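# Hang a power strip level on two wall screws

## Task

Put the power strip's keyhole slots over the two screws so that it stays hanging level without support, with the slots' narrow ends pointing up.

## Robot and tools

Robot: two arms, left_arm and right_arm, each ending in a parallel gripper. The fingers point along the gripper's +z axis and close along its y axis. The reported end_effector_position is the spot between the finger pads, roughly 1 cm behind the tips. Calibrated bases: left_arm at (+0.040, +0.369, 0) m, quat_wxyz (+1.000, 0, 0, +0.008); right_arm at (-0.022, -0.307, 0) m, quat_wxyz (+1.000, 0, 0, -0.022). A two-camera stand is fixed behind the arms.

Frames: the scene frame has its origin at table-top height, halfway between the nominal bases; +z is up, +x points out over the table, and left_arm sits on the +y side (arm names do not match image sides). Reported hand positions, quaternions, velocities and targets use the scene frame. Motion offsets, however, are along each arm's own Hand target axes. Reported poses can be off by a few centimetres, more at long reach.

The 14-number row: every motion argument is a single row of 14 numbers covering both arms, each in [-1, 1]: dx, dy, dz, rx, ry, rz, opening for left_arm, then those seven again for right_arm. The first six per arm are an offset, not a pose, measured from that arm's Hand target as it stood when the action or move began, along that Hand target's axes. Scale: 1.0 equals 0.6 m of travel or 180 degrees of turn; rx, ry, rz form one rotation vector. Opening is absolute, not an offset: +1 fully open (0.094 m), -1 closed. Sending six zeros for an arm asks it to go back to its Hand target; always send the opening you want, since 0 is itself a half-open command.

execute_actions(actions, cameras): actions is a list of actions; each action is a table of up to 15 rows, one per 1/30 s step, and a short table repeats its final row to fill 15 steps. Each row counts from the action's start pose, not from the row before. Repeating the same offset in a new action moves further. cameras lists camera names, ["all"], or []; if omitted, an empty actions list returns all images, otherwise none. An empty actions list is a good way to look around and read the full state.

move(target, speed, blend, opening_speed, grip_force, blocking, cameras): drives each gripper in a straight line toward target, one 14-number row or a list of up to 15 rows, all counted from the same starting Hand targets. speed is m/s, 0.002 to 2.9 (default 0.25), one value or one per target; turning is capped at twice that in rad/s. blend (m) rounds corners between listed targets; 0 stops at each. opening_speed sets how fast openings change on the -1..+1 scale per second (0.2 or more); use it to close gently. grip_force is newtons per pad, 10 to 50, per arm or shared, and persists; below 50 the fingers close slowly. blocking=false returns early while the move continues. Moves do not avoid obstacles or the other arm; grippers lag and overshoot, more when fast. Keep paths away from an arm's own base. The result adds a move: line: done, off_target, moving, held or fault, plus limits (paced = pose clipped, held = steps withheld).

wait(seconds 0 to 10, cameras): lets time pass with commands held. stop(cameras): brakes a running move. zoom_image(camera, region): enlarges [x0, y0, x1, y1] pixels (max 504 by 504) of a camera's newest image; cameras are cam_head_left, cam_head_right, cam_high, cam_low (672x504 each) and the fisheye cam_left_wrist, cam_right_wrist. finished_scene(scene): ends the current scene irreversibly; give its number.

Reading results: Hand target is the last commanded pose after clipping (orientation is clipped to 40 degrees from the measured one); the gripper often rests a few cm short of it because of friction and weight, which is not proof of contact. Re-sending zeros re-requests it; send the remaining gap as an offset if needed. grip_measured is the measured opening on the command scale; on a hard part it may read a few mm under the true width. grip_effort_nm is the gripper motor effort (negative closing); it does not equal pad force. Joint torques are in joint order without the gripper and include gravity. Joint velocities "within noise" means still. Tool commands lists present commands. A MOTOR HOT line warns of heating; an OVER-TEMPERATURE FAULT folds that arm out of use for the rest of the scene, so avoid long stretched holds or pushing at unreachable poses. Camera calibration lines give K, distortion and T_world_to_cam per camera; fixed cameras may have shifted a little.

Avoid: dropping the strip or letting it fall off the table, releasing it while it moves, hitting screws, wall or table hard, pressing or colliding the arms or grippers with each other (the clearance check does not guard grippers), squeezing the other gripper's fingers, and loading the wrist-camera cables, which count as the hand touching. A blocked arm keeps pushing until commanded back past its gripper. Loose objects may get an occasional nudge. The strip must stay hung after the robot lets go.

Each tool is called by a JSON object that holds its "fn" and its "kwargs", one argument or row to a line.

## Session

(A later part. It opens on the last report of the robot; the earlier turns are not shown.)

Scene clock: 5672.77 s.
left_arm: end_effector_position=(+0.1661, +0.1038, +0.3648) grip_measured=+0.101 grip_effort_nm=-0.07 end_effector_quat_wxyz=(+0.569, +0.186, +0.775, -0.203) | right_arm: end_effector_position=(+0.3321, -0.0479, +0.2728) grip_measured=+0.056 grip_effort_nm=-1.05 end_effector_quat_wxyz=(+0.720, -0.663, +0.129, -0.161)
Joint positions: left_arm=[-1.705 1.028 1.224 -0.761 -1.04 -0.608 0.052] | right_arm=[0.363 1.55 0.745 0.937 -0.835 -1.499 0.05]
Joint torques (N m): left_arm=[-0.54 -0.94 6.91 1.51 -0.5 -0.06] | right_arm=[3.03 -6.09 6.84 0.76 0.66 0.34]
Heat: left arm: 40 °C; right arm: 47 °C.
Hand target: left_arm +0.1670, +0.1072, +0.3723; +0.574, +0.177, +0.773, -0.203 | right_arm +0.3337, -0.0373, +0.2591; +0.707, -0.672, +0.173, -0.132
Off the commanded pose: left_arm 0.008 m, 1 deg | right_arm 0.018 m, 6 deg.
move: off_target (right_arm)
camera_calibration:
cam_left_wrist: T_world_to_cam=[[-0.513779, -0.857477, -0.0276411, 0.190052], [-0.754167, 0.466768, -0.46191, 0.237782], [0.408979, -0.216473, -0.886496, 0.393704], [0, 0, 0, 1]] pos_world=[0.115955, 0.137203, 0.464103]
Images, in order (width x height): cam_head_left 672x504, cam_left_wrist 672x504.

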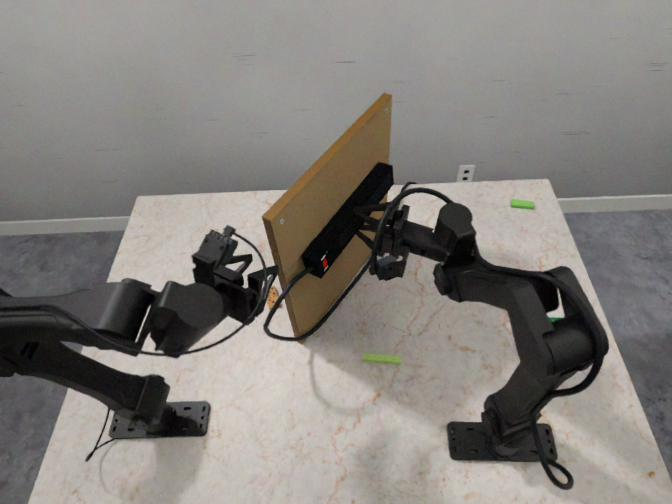

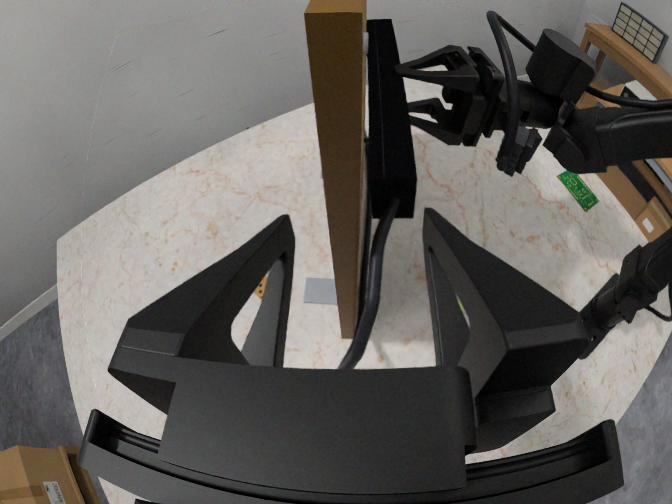

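{"fn": "move", "kwargs": {
  "target": [0,0,0,0,0,0,0.1,0,-0.006,0.003,0,0.0,0.03,-0.5],
  "speed": 0.03,
  "cameras": ["cam_left_wrist","cam_head_left"]
}}

{"fn": "zoom_image", "kwargs": {
  "camera": "cam_left_wrist",
  "region": [320, 0, 460, 160]
}}

{"fn": "zoom_image", "kwargs": {
  "camera": "cam_head_left",
  "region": [285, 145, 405, 285]
}}

Scene clock: 5681.93 s.
left_arm: end_effector_position=(+0.1661, +0.1038, +0.3648) grip_measured=+0.101 grip_effort_nm=-0.07 end_effector_quat_wxyz=(+0.569, +0.186, +0.775, -0.203) | right_arm: end_effector_position=(+0.3321, -0.0478, +0.2723) grip_measured=+0.056 grip_effort_nm=-1.05 end_effector_quat_wxyz=(+0.721, -0.662, +0.136, -0.154)
Joint positions: left_arm=[-1.705 1.028 1.224 -0.761 -1.04 -0.608 0.052] | right_arm=[0.363 1.55 0.744 0.936 -0.833 -1.482 0.05]
Joint torques (N m): left_arm=[-0.53 -0.96 6.84 1.49 -0.52 -0.09] | right_arm=[3.38 -6.2 7.94 0.72 0.7 1.16]
Heat: left arm: 40 °C; right arm: 47 °C.
Hand target: left_arm +0.1670, +0.1072, +0.3723; +0.574, +0.177, +0.773, -0.203 | right_arm +0.3346, -0.0358, +0.2626; +0.713, -0.664, +0.205, -0.099
Off the commanded pose: left_arm 0.008 m, 1 deg | right_arm 0.016 m, 10 deg.
move: off_target (right_arm)
camera_calibration:
cam_left_wrist: T_world_to_cam=[[-0.513779, -0.857477, -0.0276411, 0.190052], [-0.754167, 0.466768, -0.46191, 0.237782], [0.408979, -0.216473, -0.886496, 0.393704], [0, 0, 0, 1]] pos_world=[0.115955, 0.137203, 0.464103]
Images, in order (width x height): cam_head_left 672x504, cam_left_wrist 672x504.

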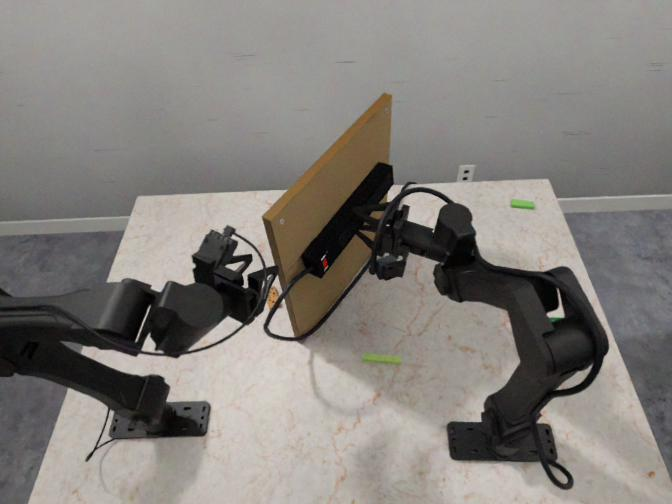

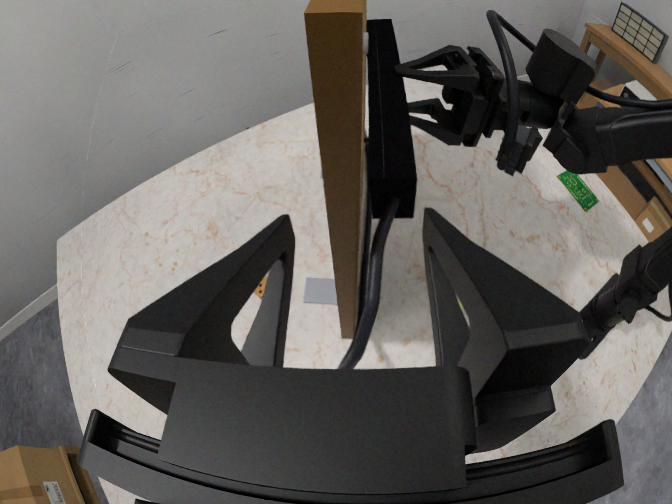

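Scaled by 3.150 from the camera's 672x504 image, which has a finer 960x720 frame.

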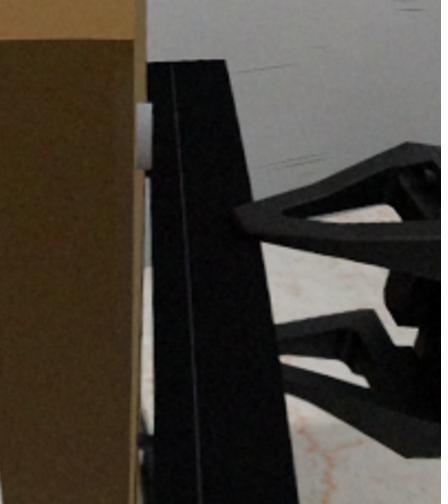

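Scaled by 3.600 from the camera's 672x504 image, which has a finer 960x720 frame.

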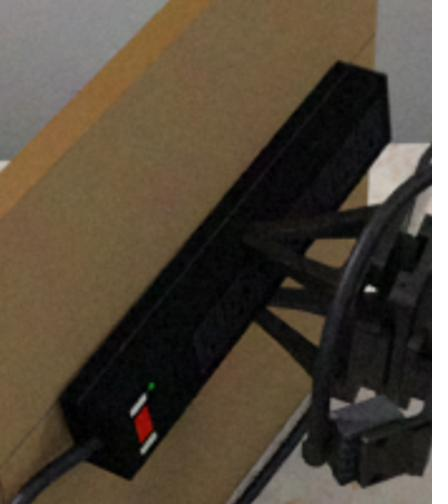

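{"fn": "move", "kwargs": {
  "target": [
    [0,0,0,0,0,0,0.1,0,-0.01,-0.018,0,0.0,0.0,-0.5],
    [0,0,0,0,0,0,0.1,0,-0.018,-0.016,0,0.0,0.01,-0.5],
    [0,0,0,0,0,0,0.1,0,-0.018,0.006,0,0.0,0.01,-0.5]
  ],
  "speed": 0.03,
  "cameras": ["cam_left_wrist","cam_head_left"]
}}

{"fn": "zoom_image", "kwargs": {
  "camera": "cam_left_wrist",
  "region": [320, 0, 460, 160]
}}

{"fn": "zoom_image", "kwargs": {
  "camera": "cam_head_left",
  "region": [285, 145, 405, 285]
}}

Scene clock: 5692.13 s.
left_arm: end_effector_position=(+0.1661, +0.1038, +0.3648) grip_measured=+0.101 grip_effort_nm=-0.07 end_effector_quat_wxyz=(+0.569, +0.186, +0.775, -0.203) | right_arm: end_effector_position=(+0.3326, -0.0461, +0.2762) grip_measured=+0.056 grip_effort_nm=-1.05 end_effector_quat_wxyz=(+0.720, -0.660, +0.157, -0.147)
Joint positions: left_arm=[-1.705 1.028 1.224 -0.761 -1.04 -0.608 0.052] | right_arm=[0.377 1.527 0.752 0.888 -0.8 -1.456 0.05]
Joint torques (N m): left_arm=[-0.53 -0.98 6.76 1.49 -0.49 -0.07] | right_arm=[2.84 -5.12 10.43 0.72 0.41 1.17]
Heat: left arm: 40 °C; right arm: 48 °C.
Hand target: left_arm +0.1670, +0.1072, +0.3723; +0.574, +0.177, +0.773, -0.203 | right_arm +0.3375, -0.0337, +0.2733; +0.714, -0.660, +0.216, -0.088
Off the commanded pose: left_arm 0.008 m, 1 deg | right_arm 0.014 m, 10 deg.
move: off_target (right_arm)
camera_calibration:
cam_left_wrist: T_world_to_cam=[[-0.513779, -0.857477, -0.0276411, 0.190052], [-0.754167, 0.466768, -0.46191, 0.237782], [0.408979, -0.216473, -0.886496, 0.393704], [0, 0, 0, 1]] pos_world=[0.115955, 0.137203, 0.464103]
Images, in order (width x height): cam_head_left 672x504, cam_left_wrist 672x504.

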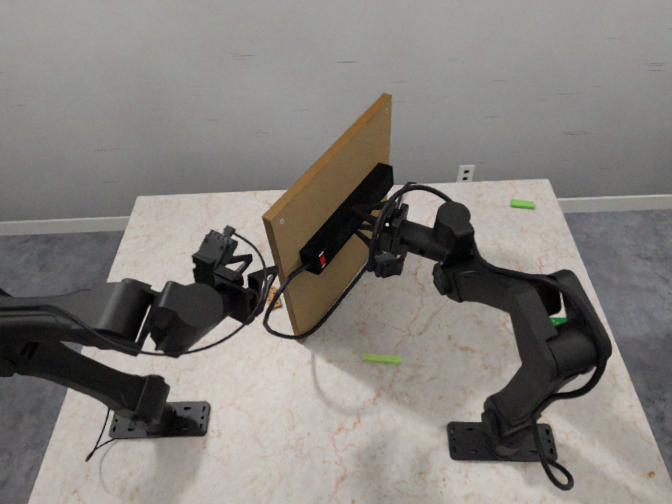

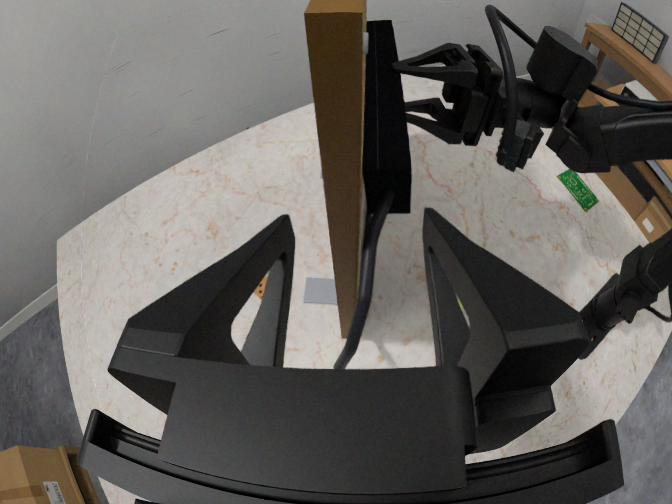

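Scaled by 3.150 from the camera's 672x504 image, which has a finer 960x720 frame.

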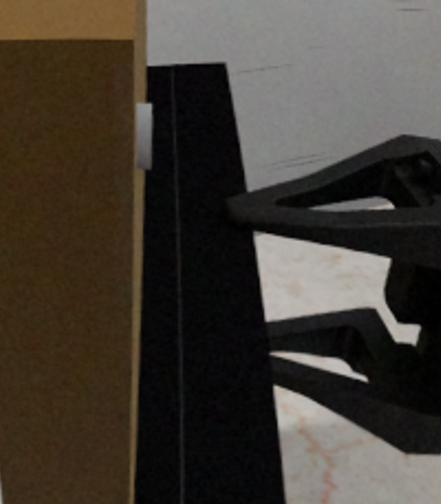

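Scaled by 3.600 from the camera's 672x504 image, which has a finer 960x720 frame.

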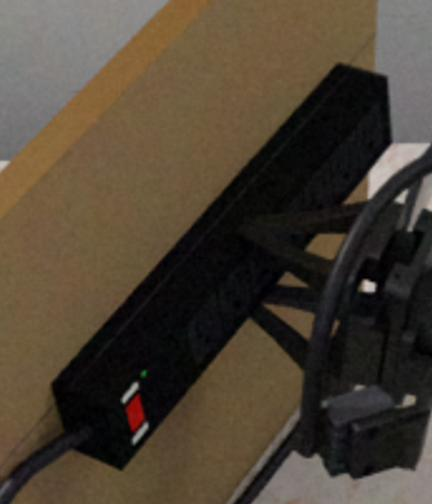

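{"fn": "move", "kwargs": {
  "target": [
    [0,0,0,0,0,0,0.1,0,0.01,0,0,0.0,-0.04,-0.5],
    [0,0,0,0,0,0,0.1,0.0,0.03,-0.008,0,0.0,-0.03,-0.5]
  ],
  "speed": 0.03,
  "cameras": ["cam_left_wrist","cam_head_left"]
}}

{"fn": "zoom_image", "kwargs": {
  "camera": "cam_left_wrist",
  "region": [320, 0, 460, 160]
}}

{"fn": "zoom_image", "kwargs": {
  "camera": "cam_head_left",
  "region": [285, 145, 405, 285]
}}

Scene clock: 5704.03 s.
left_arm: end_effector_position=(+0.1661, +0.1038, +0.3648) grip_measured=+0.101 grip_effort_nm=-0.07 end_effector_quat_wxyz=(+0.569, +0.186, +0.775, -0.203) | right_arm: end_effector_position=(+0.3325, -0.0462, +0.2759) grip_measured=+0.056 grip_effort_nm=-1.05 end_effector_quat_wxyz=(+0.719, -0.660, +0.150, -0.158)
Joint positions: left_arm=[-1.705 1.028 1.224 -0.761 -1.04 -0.608 0.052] | right_arm=[0.379 1.527 0.747 0.898 -0.793 -1.48 0.05]
Joint torques (N m): left_arm=[-0.58 -0.95 6.8 1.5 -0.52 -0.1] | right_arm=[2.37 -4.15 6.32 1.16 0.34 0.45]
Heat: left arm: 40 °C; right arm: 49 °C.
Hand target: left_arm +0.1670, +0.1072, +0.3723; +0.574, +0.177, +0.773, -0.203 | right_arm +0.3327, -0.0360, +0.2557; +0.709, -0.670, +0.184, -0.121
Off the commanded pose: left_arm 0.008 m, 1 deg | right_arm 0.023 m, 6 deg.
move: off_target (right_arm)
camera_calibration:
cam_left_wrist: T_world_to_cam=[[-0.513779, -0.857477, -0.0276411, 0.190052], [-0.754167, 0.466768, -0.46191, 0.237782], [0.408979, -0.216473, -0.886496, 0.393704], [0, 0, 0, 1]] pos_world=[0.115955, 0.137203, 0.464103]
Images, in order (width x height): cam_head_left 672x504, cam_left_wrist 672x504.

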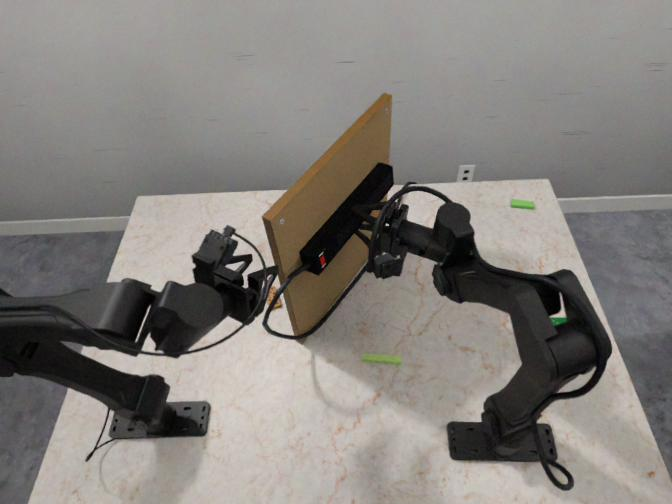

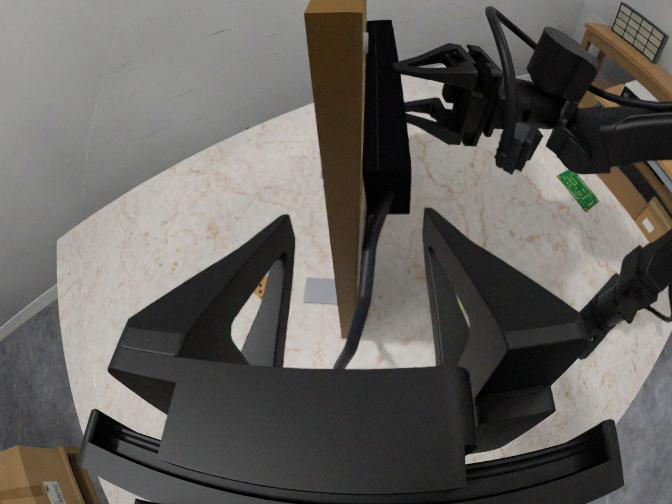

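Scaled by 3.150 from the camera's 672x504 image, which has a finer 960x720 frame.

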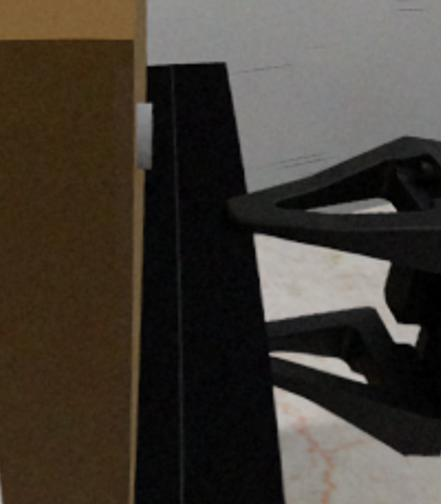

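Scaled by 3.600 from the camera's 672x504 image, which has a finer 960x720 frame.

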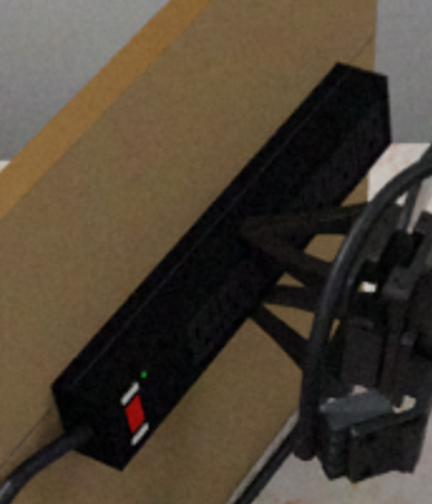

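{"fn": "move", "kwargs": {
  "target": [0,0,0,0,0,0,0.1,0.0,0.03,-0.006,-0.01,0.0,-0.02,-0.5],
  "speed": 0.03,
  "cameras": ["cam_left_wrist","cam_head_left"]
}}

{"fn": "zoom_image", "kwargs": {
  "camera": "cam_left_wrist",
  "region": [320, 0, 460, 160]
}}

{"fn": "zoom_image", "kwargs": {
  "camera": "cam_head_left",
  "region": [285, 145, 405, 285]
}}

Scene clock: 5712.60 s.
left_arm: end_effector_position=(+0.1661, +0.1038, +0.3648) grip_measured=+0.101 grip_effort_nm=-0.07 end_effector_quat_wxyz=(+0.569, +0.186, +0.775, -0.203) | right_arm: end_effector_position=(+0.3319, -0.0464, +0.2733) grip_measured=+0.056 grip_effort_nm=-1.05 end_effector_quat_wxyz=(+0.716, -0.660, +0.145, -0.173)
Joint positions: left_arm=[-1.705 1.028 1.224 -0.761 -1.04 -0.608 0.052] | right_arm=[0.384 1.527 0.73 0.918 -0.774 -1.508 0.05]
Joint torques (N m): left_arm=[-0.54 -0.87 6.82 1.49 -0.52 -0.08] | right_arm=[1.44 -3.59 4.86 1.02 -0.03 -0.19]
Heat: left arm: 40 °C; right arm: 49 °C.
Hand target: left_arm +0.1670, +0.1072, +0.3723; +0.574, +0.177, +0.773, -0.203 | right_arm +0.3298, -0.0380, +0.2375; +0.694, -0.686, +0.165, -0.141
Off the commanded pose: left_arm 0.008 m, 1 deg | right_arm 0.037 m, 6 deg.
move: off_target (right_arm)
camera_calibration:
cam_left_wrist: T_world_to_cam=[[-0.513779, -0.857477, -0.0276411, 0.190052], [-0.754167, 0.466768, -0.46191, 0.237782], [0.408979, -0.216473, -0.886496, 0.393704], [0, 0, 0, 1]] pos_world=[0.115955, 0.137203, 0.464103]
Images, in order (width x height): cam_head_left 672x504, cam_left_wrist 672x504.

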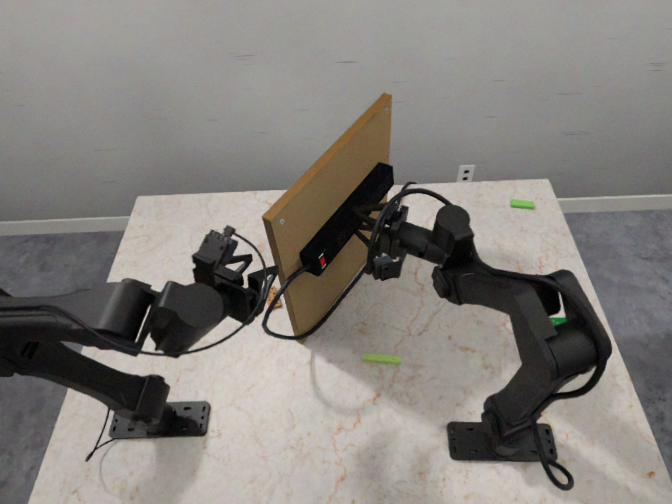

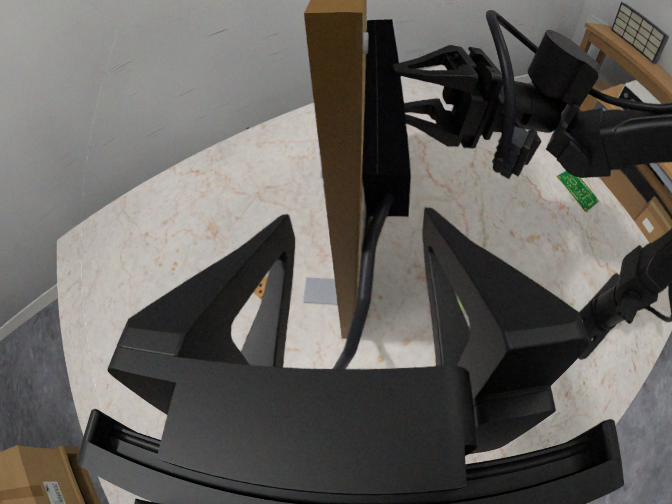

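Scaled by 3.150 from the camera's 672x504 image, which has a finer 960x720 frame.

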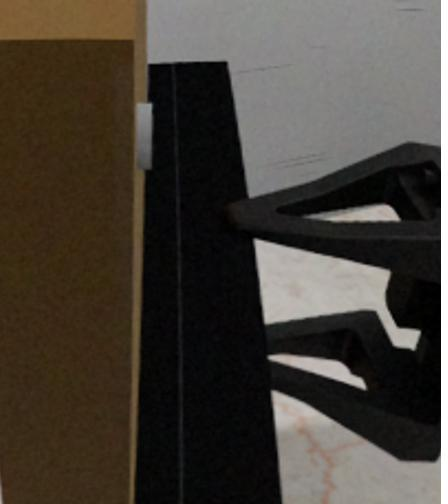

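Scaled by 3.600 from the camera's 672x504 image, which has a finer 960x720 frame.

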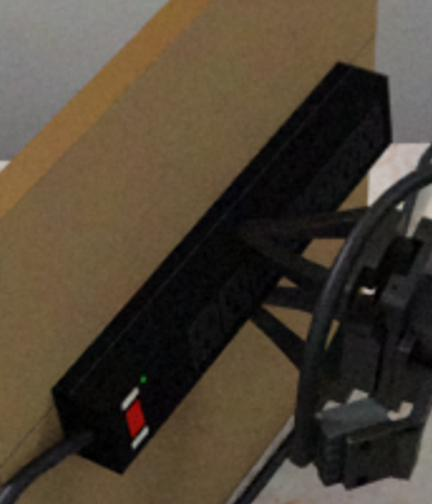

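{"fn": "move", "kwargs": {
  "target": [
    [0,0,0,0,0,0,0.1,0.012,0.015,0,0.0,0.0,0.03,-0.5],
    [0,0,0,0,0,0,0.1,-0.012,0.015,0,0,0.0,0.05,-0.5],
    [0,0,0,0,0,0,0.1,0.0,0.015,0,0,0.0,0.05,-0.5]
  ],
  "speed": 0.03,
  "cameras": ["cam_left_wrist","cam_head_left"]
}}

{"fn": "zoom_image", "kwargs": {
  "camera": "cam_left_wrist",
  "region": [320, 0, 460, 160]
}}

{"fn": "zoom_image", "kwargs": {
  "camera": "cam_head_left",
  "region": [285, 145, 405, 285]
}}

Scene clock: 5739.77 s.
left_arm: end_effector_position=(+0.1661, +0.1038, +0.3648) grip_measured=+0.101 grip_effort_nm=-0.07 end_effector_quat_wxyz=(+0.569, +0.186, +0.775, -0.203) | right_arm: end_effector_position=(+0.3317, -0.0453, +0.2651) grip_measured=+0.056 grip_effort_nm=-1.05 end_effector_quat_wxyz=(+0.731, -0.641, +0.178, -0.151)
Joint positions: left_arm=[-1.705 1.028 1.224 -0.761 -1.04 -0.608 0.052] | right_arm=[0.399 1.561 0.688 1.027 -0.736 -1.399 0.05]
Joint torques (N m): left_arm=[-0.59 -0.94 6.8 1.49 -0.51 -0.09] | right_arm=[0.44 -4.26 5.71 0.52 -0.36 0.35]
Heat: left arm: 40 °C; right arm: 47 °C.
Hand target: left_arm +0.1670, +0.1072, +0.3723; +0.574, +0.177, +0.773, -0.203 | right_arm +0.3296, -0.0378, +0.2286; +0.703, -0.671, +0.218, -0.086
Off the commanded pose: left_arm 0.008 m, 1 deg | right_arm 0.037 m, 10 deg.
move: off_target (right_arm)
camera_calibration:
cam_left_wrist: T_world_to_cam=[[-0.513779, -0.857477, -0.0276411, 0.190052], [-0.754167, 0.466768, -0.46191, 0.237782], [0.408979, -0.216473, -0.886496, 0.393704], [0, 0, 0, 1]] pos_world=[0.115955, 0.137203, 0.464103]
Images, in order (width x height): cam_head_left 672x504, cam_left_wrist 672x504.

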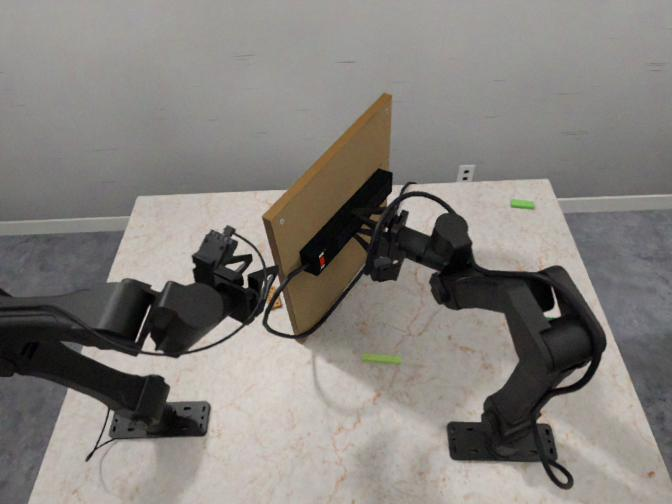

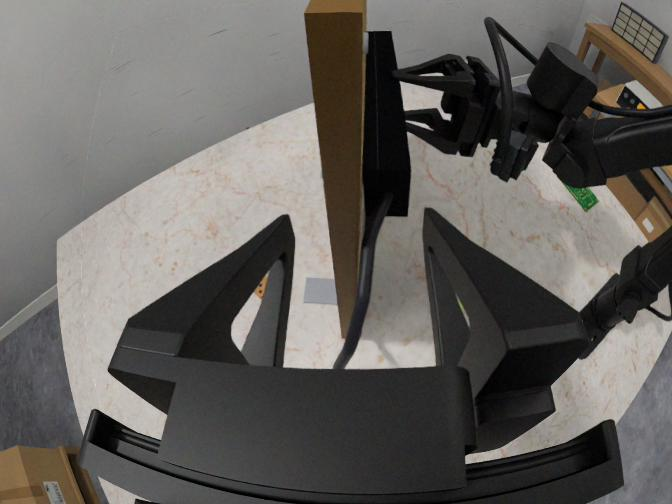

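Scaled by 3.150 from the camera's 672x504 image, which has a finer 960x720 frame.

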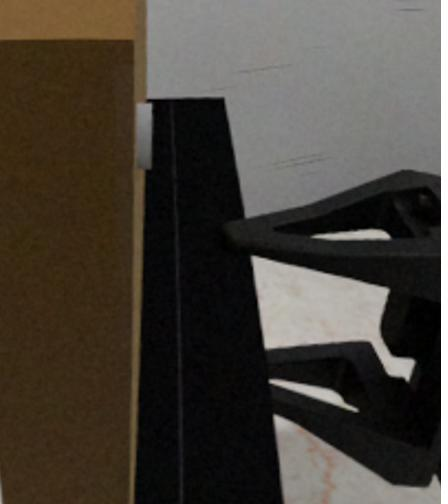

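Scaled by 3.600 from the camera's 672x504 image, which has a finer 960x720 frame.

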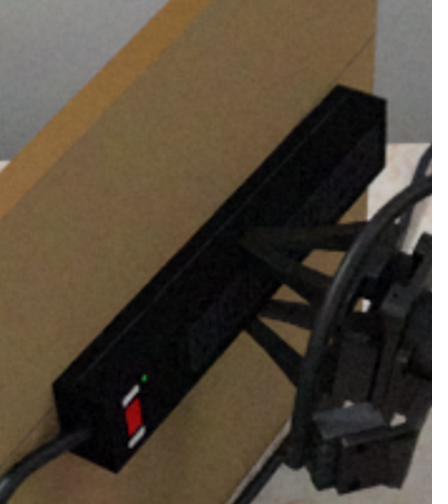

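{"fn": "move", "kwargs": {
  "target": [
    [0,0,0,0,0,0,0.1,0.0,0.015,0,0.0,0.0,-0.04,-0.5],
    [0,0,0,0,0,0,0.1,0.0,0.015,0,0,0.0,-0.08,-0.5]
  ],
  "speed": 0.03,
  "cameras": ["cam_left_wrist","cam_head_left"]
}}

{"fn": "zoom_image", "kwargs": {
  "camera": "cam_left_wrist",
  "region": [320, 0, 460, 160]
}}

{"fn": "zoom_image", "kwargs": {
  "camera": "cam_head_left",
  "region": [285, 145, 405, 285]
}}

Scene clock: 5754.47 s.
left_arm: end_effector_position=(+0.1661, +0.1038, +0.3648) grip_measured=+0.101 grip_effort_nm=-0.07 end_effector_quat_wxyz=(+0.569, +0.186, +0.775, -0.203) | right_arm: end_effector_position=(+0.3319, -0.0454, +0.2608) grip_measured=+0.056 grip_effort_nm=-1.05 end_effector_quat_wxyz=(+0.719, -0.652, +0.135, -0.199)
Joint positions: left_arm=[-1.705 1.028 1.224 -0.761 -1.04 -0.608 0.052] | right_arm=[0.399 1.573 0.68 1.049 -0.736 -1.533 0.05]
Joint torques (N m): left_arm=[-0.57 -0.91 6.74 1.5 -0.51 -0.08] | right_arm=[0.79 -3.25 4.77 0.82 -0.44 -0.81]
Heat: left arm: 40 °C; right arm: 47 °C.
Hand target: left_arm +0.1670, +0.1072, +0.3723; +0.574, +0.177, +0.773, -0.203 | right_arm +0.3279, -0.0370, +0.2199; +0.687, -0.693, +0.132, -0.173
Off the commanded pose: left_arm 0.008 m, 1 deg | right_arm 0.042 m, 7 deg.
move: off_target (right_arm)
camera_calibration:
cam_left_wrist: T_world_to_cam=[[-0.513779, -0.857477, -0.0276411, 0.190052], [-0.754167, 0.466768, -0.46191, 0.237782], [0.408979, -0.216473, -0.886496, 0.393704], [0, 0, 0, 1]] pos_world=[0.115955, 0.137203, 0.464103]
Images, in order (width x height): cam_head_left 672x504, cam_left_wrist 672x504.

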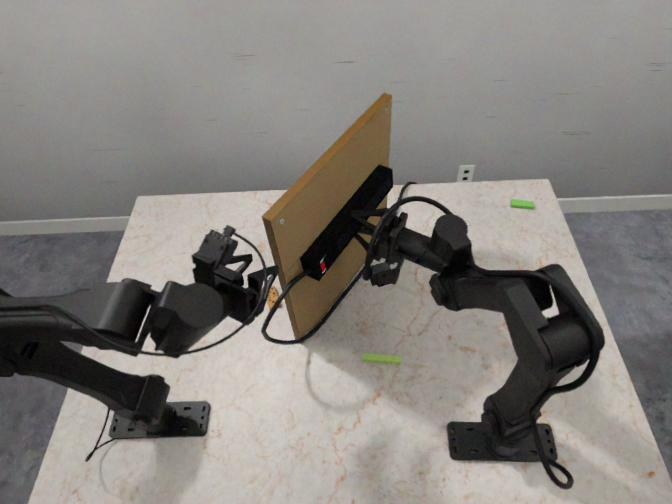

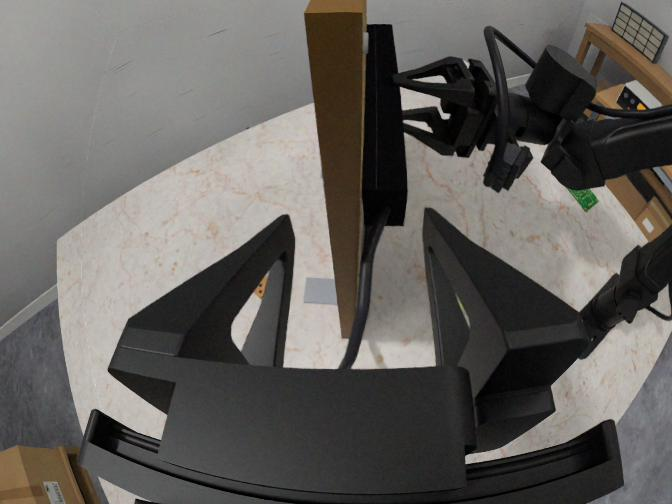

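Scaled by 3.150 from the camera's 672x504 image, which has a finer 960x720 frame.

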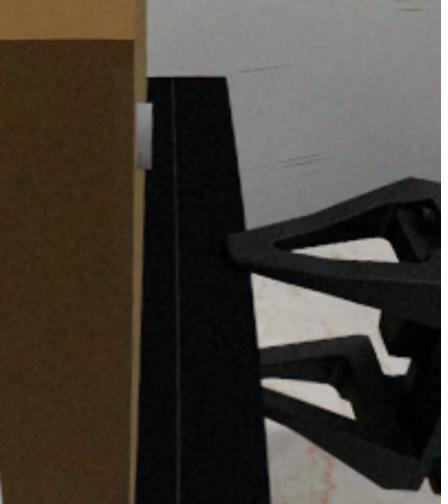

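Scaled by 3.600 from the camera's 672x504 image, which has a finer 960x720 frame.

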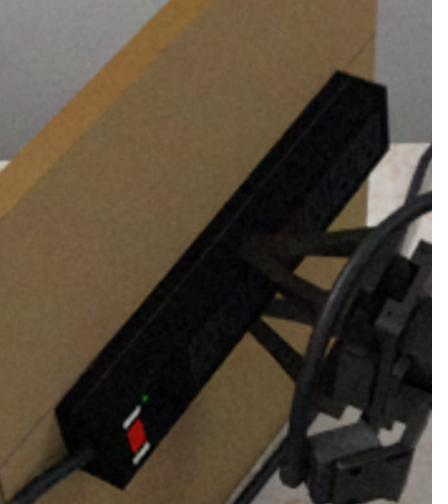

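{"fn": "move", "kwargs": {
  "target": [0,0,0,0,0,0,0.1,0.0,0.015,0,0,0.0,0.06,-0.5],
  "speed": 0.03,
  "cameras": ["cam_left_wrist","cam_head_left"]
}}

{"fn": "zoom_image", "kwargs": {
  "camera": "cam_left_wrist",
  "region": [320, 0, 460, 160]
}}

{"fn": "zoom_image", "kwargs": {
  "camera": "cam_head_left",
  "region": [285, 145, 405, 285]
}}

Scene clock: 5769.90 s.
left_arm: end_effector_position=(+0.1661, +0.1038, +0.3648) grip_measured=+0.101 grip_effort_nm=-0.07 end_effector_quat_wxyz=(+0.569, +0.186, +0.775, -0.203) | right_arm: end_effector_position=(+0.3319, -0.0452, +0.2581) grip_measured=+0.056 grip_effort_nm=-1.05 end_effector_quat_wxyz=(+0.729, -0.644, +0.152, -0.179)
Joint positions: left_arm=[-1.705 1.028 1.224 -0.761 -1.04 -0.608 0.052] | right_arm=[0.399 1.593 0.67 1.093 -0.737 -1.464 0.05]
Joint torques (N m): left_arm=[-0.58 -0.91 6.79 1.5 -0.51 -0.07] | right_arm=[0.76 -3.41 3.97 0.66 -0.32 0.36]
Heat: left arm: 40 °C; right arm: 46 °C.
Hand target: left_arm +0.1670, +0.1072, +0.3723; +0.574, +0.177, +0.773, -0.203 | right_arm +0.3285, -0.0372, +0.2108; +0.700, -0.678, +0.197, -0.108
Off the commanded pose: left_arm 0.008 m, 1 deg | right_arm 0.048 m, 11 deg.
move: off_target (right_arm)
camera_calibration:
cam_left_wrist: T_world_to_cam=[[-0.513779, -0.857477, -0.0276411, 0.190052], [-0.754167, 0.466768, -0.46191, 0.237782], [0.408979, -0.216473, -0.886496, 0.393704], [0, 0, 0, 1]] pos_world=[0.115955, 0.137203, 0.464103]
Images, in order (width x height): cam_head_left 672x504, cam_left_wrist 672x504.

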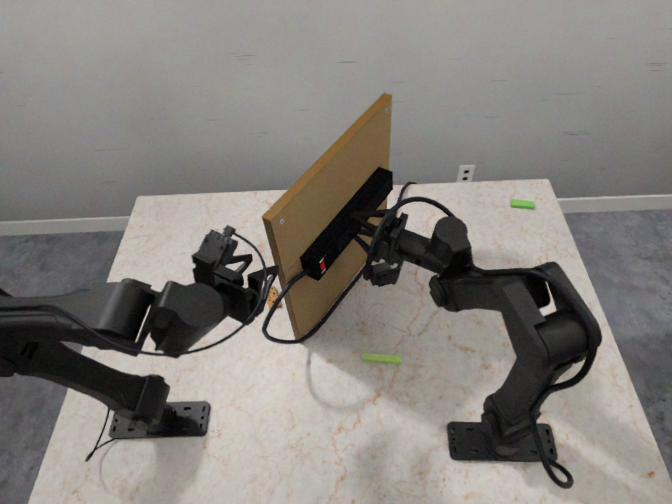

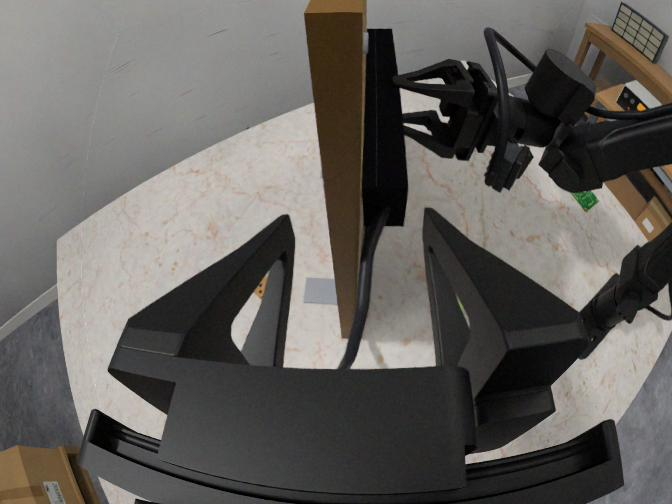

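Scaled by 3.150 from the camera's 672x504 image, which has a finer 960x720 frame.

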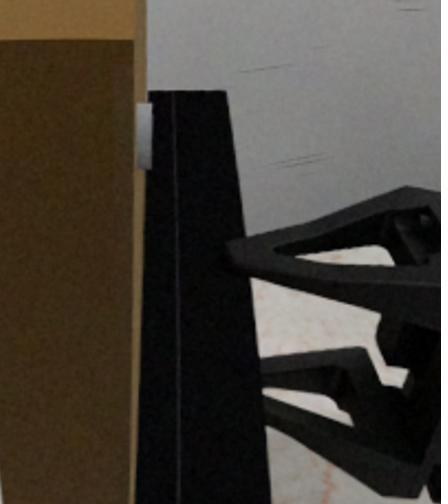

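Scaled by 3.600 from the camera's 672x504 image, which has a finer 960x720 frame.

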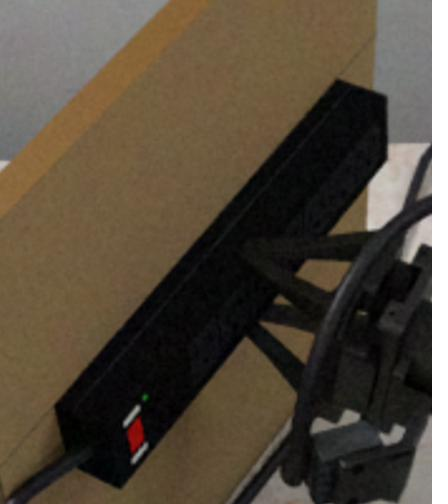

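{"fn": "move", "kwargs": {
  "target": [0,0,0,0,0,0,0.1,0.0,0.0,-0.022,0,0.0,-0.02,-0.5],
  "speed": 0.02,
  "cameras": ["cam_left_wrist","cam_head_left"]
}}

{"fn": "zoom_image", "kwargs": {
  "camera": "cam_left_wrist",
  "region": [320, 0, 460, 160]
}}

{"fn": "zoom_image", "kwargs": {
  "camera": "cam_head_left",
  "region": [285, 145, 405, 285]
}}

Scene clock: 5779.70 s.
left_arm: end_effector_position=(+0.1661, +0.1038, +0.3648) grip_measured=+0.101 grip_effort_nm=-0.07 end_effector_quat_wxyz=(+0.569, +0.186, +0.775, -0.203) | right_arm: end_effector_position=(+0.3331, -0.0480, +0.2575) grip_measured=+0.056 grip_effort_nm=-1.05 end_effector_quat_wxyz=(+0.727, -0.643, +0.151, -0.185)
Joint positions: left_arm=[-1.705 1.028 1.224 -0.761 -1.04 -0.608 0.052] | right_arm=[0.392 1.593 0.665 1.1 -0.735 -1.473 0.05]
Joint torques (N m): left_arm=[-0.51 -0.87 6.8 1.47 -0.5 -0.07] | right_arm=[-0.94 -5.23 2.18 0.73 -0.74 -0.1]
Heat: left arm: 40 °C; right arm: 46 °C.
Hand target: left_arm +0.1670, +0.1072, +0.3723; +0.574, +0.177, +0.773, -0.203 | right_arm +0.3228, -0.0491, +0.2107; +0.697, -0.683, +0.176, -0.130
Off the commanded pose: left_arm 0.008 m, 1 deg | right_arm 0.048 m, 9 deg.
move: off_target (right_arm)
camera_calibration:
cam_left_wrist: T_world_to_cam=[[-0.513779, -0.857477, -0.0276411, 0.190052], [-0.754167, 0.466768, -0.46191, 0.237782], [0.408979, -0.216473, -0.886496, 0.393704], [0, 0, 0, 1]] pos_world=[0.115955, 0.137203, 0.464103]
Images, in order (width x height): cam_head_left 672x504, cam_left_wrist 672x504.

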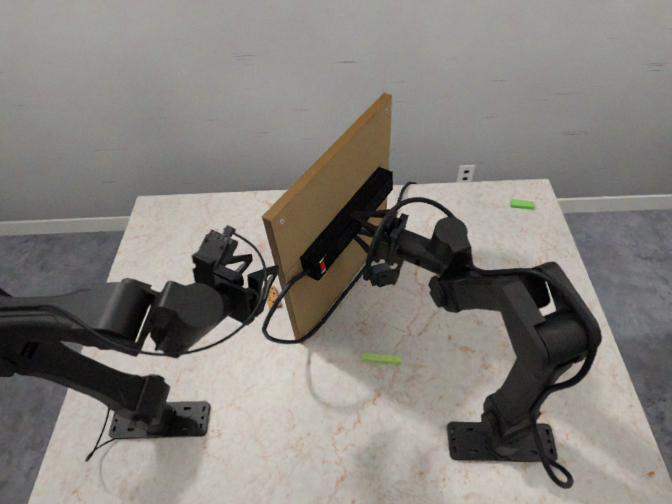

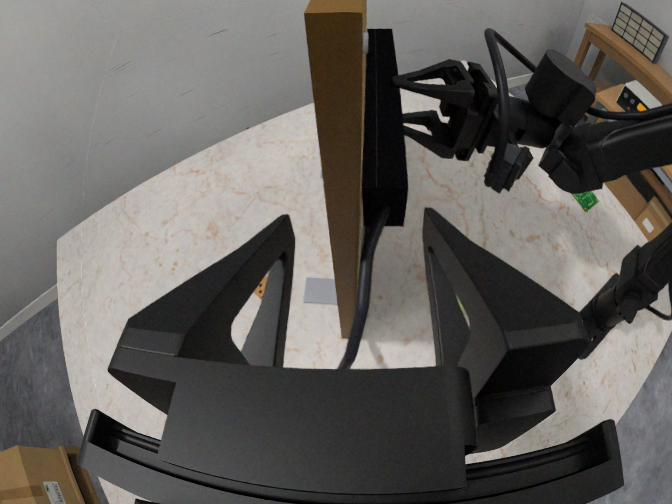

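Scaled by 3.150 from the camera's 672x504 image, which has a finer 960x720 frame.

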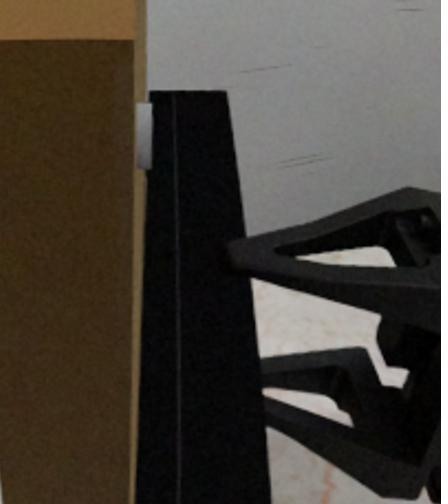

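Scaled by 3.600 from the camera's 672x504 image, which has a finer 960x720 frame.

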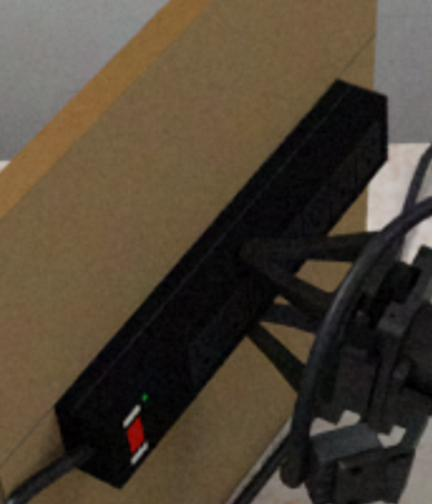

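{"fn": "move", "kwargs": {
  "target": [0,0,0,0,0,0,0.1,0.01,-0.055,0.012,0,0.0,0.0,-0.5],
  "speed": 0.03,
  "cameras": ["cam_left_wrist","cam_head_left"]
}}

{"fn": "zoom_image", "kwargs": {
  "camera": "cam_head_left",
  "region": [285, 145, 405, 285]
}}

Scene clock: 5788.20 s.
left_arm: end_effector_position=(+0.1661, +0.1038, +0.3648) grip_measured=+0.101 grip_effort_nm=-0.07 end_effector_quat_wxyz=(+0.569, +0.186, +0.775, -0.203) | right_arm: end_effector_position=(+0.3321, -0.0462, +0.2599) grip_measured=+0.056 grip_effort_nm=-1.05 end_effector_quat_wxyz=(+0.716, -0.663, +0.145, -0.164)
Joint positions: left_arm=[-1.705 1.028 1.224 -0.761 -1.04 -0.608 0.052] | right_arm=[0.379 1.562 0.71 0.966 -0.793 -1.5 0.05]
Joint torques (N m): left_arm=[-0.58 -0.96 6.72 1.48 -0.52 -0.08] | right_arm=[-0.38 -6.67 7.25 0.53 -0.13 0.14]
Heat: left arm: 40 °C; right arm: 46 °C.
Hand target: left_arm +0.1670, +0.1072, +0.3723; +0.574, +0.177, +0.773, -0.203 | right_arm +0.3333, -0.0462, +0.2434; +0.697, -0.683, +0.176, -0.130
Off the commanded pose: left_arm 0.008 m, 1 deg | right_arm 0.017 m, 6 deg.
move: off_target (right_arm)
camera_calibration:
cam_left_wrist: T_world_to_cam=[[-0.513779, -0.857477, -0.0276411, 0.190052], [-0.754167, 0.466768, -0.46191, 0.237782], [0.408979, -0.216473, -0.886496, 0.393704], [0, 0, 0, 1]] pos_world=[0.115955, 0.137203, 0.464103]
Images, in order (width x height): cam_head_left 672x504, cam_left_wrist 672x504.

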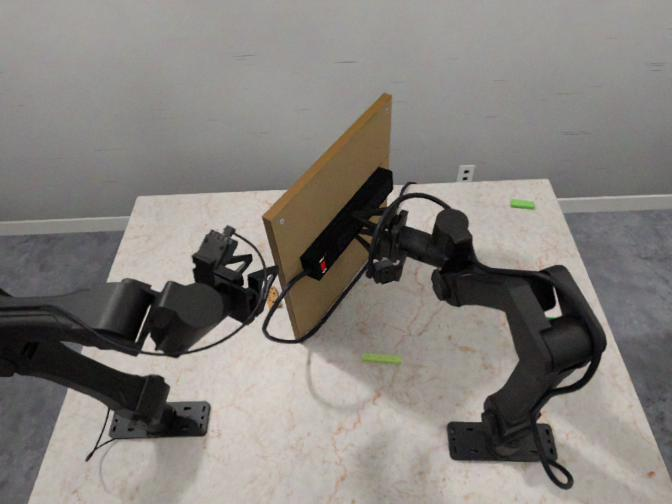

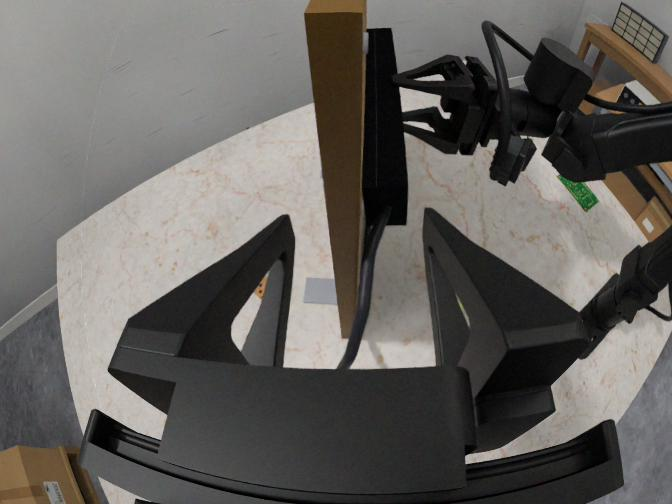

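Scaled by 3.600 from the camera's 672x504 image, which has a finer 960x720 frame.

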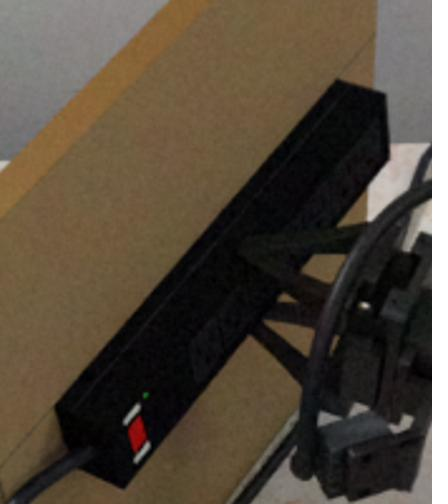

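Stable. Open slowly and check.

{"fn": "move", "kwargs": {
  "target": [0,0,0,0,0,0,0.1,0,0,0,0,0.0,0.0,0.4],
  "opening_speed": 0.4,
  "cameras": ["cam_left_wrist","cam_head_left"]
}}

{"fn": "zoom_image", "kwargs": {
  "camera": "cam_head_left",
  "region": [285, 145, 405, 285]
}}

{"fn": "zoom_image", "kwargs": {
  "camera": "cam_left_wrist",
  "region": [320, 0, 460, 160]
}}

Scene clock: 5798.43 s.
left_arm: end_effector_position=(+0.1661, +0.1038, +0.3648) grip_measured=+0.101 grip_effort_nm=-0.07 end_effector_quat_wxyz=(+0.569, +0.186, +0.775, -0.203) | right_arm: end_effector_position=(+0.3318, -0.0455, +0.2511) grip_measured=+0.398 grip_effort_nm=0.08 end_effector_quat_wxyz=(+0.708, -0.672, +0.156, -0.149)
Joint positions: left_arm=[-1.705 1.028 1.224 -0.761 -1.04 -0.608 0.052] | right_arm=[0.379 1.562 0.71 0.921 -0.799 -1.5 0.066]
Joint torques (N m): left_arm=[-0.53 -0.95 6.86 1.48 -0.52 -0.08] | right_arm=[-0.36 -6.84 7.46 0.8 -0.09 0.04]
Heat: left arm: 40 °C; right arm: 46 °C.
Hand target: left_arm +0.1670, +0.1072, +0.3723; +0.574, +0.177, +0.773, -0.203 | right_arm +0.3333, -0.0462, +0.2433; +0.697, -0.683, +0.176, -0.130
Off the commanded pose: left_arm 0.008 m, 1 deg | right_arm 0.008 m, 4 deg.
move: off_target (right_arm)
camera_calibration:
cam_left_wrist: T_world_to_cam=[[-0.513779, -0.857477, -0.0276411, 0.190052], [-0.754167, 0.466768, -0.46191, 0.237782], [0.408979, -0.216473, -0.886496, 0.393704], [0, 0, 0, 1]] pos_world=[0.115955, 0.137203, 0.464103]
Images, in order (width x height): cam_head_left 672x504, cam_left_wrist 672x504.

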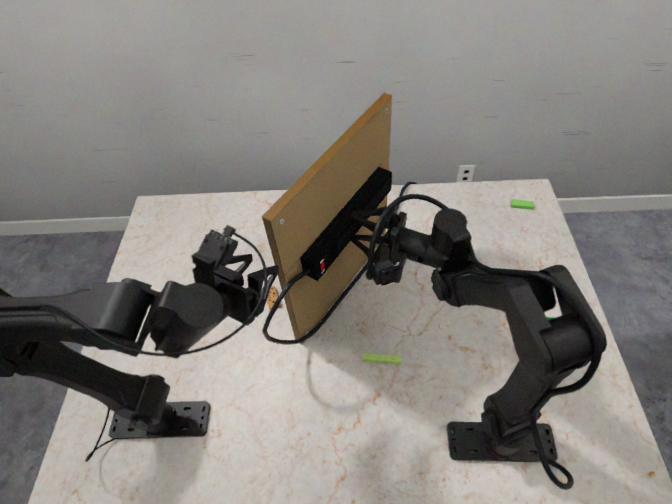

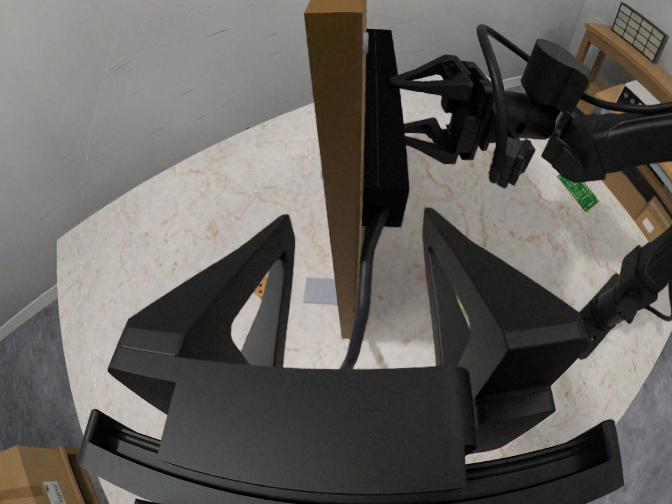

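Scaled by 3.600 from the camera's 672x504 image, which has a finer 960x720 frame.

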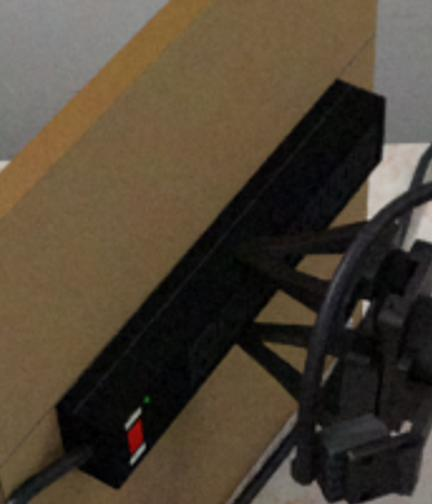

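Scaled by 3.150 from the camera's 672x504 image, which has a finer 960x720 frame.

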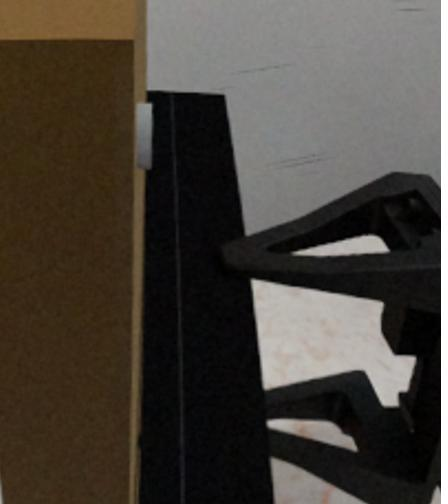

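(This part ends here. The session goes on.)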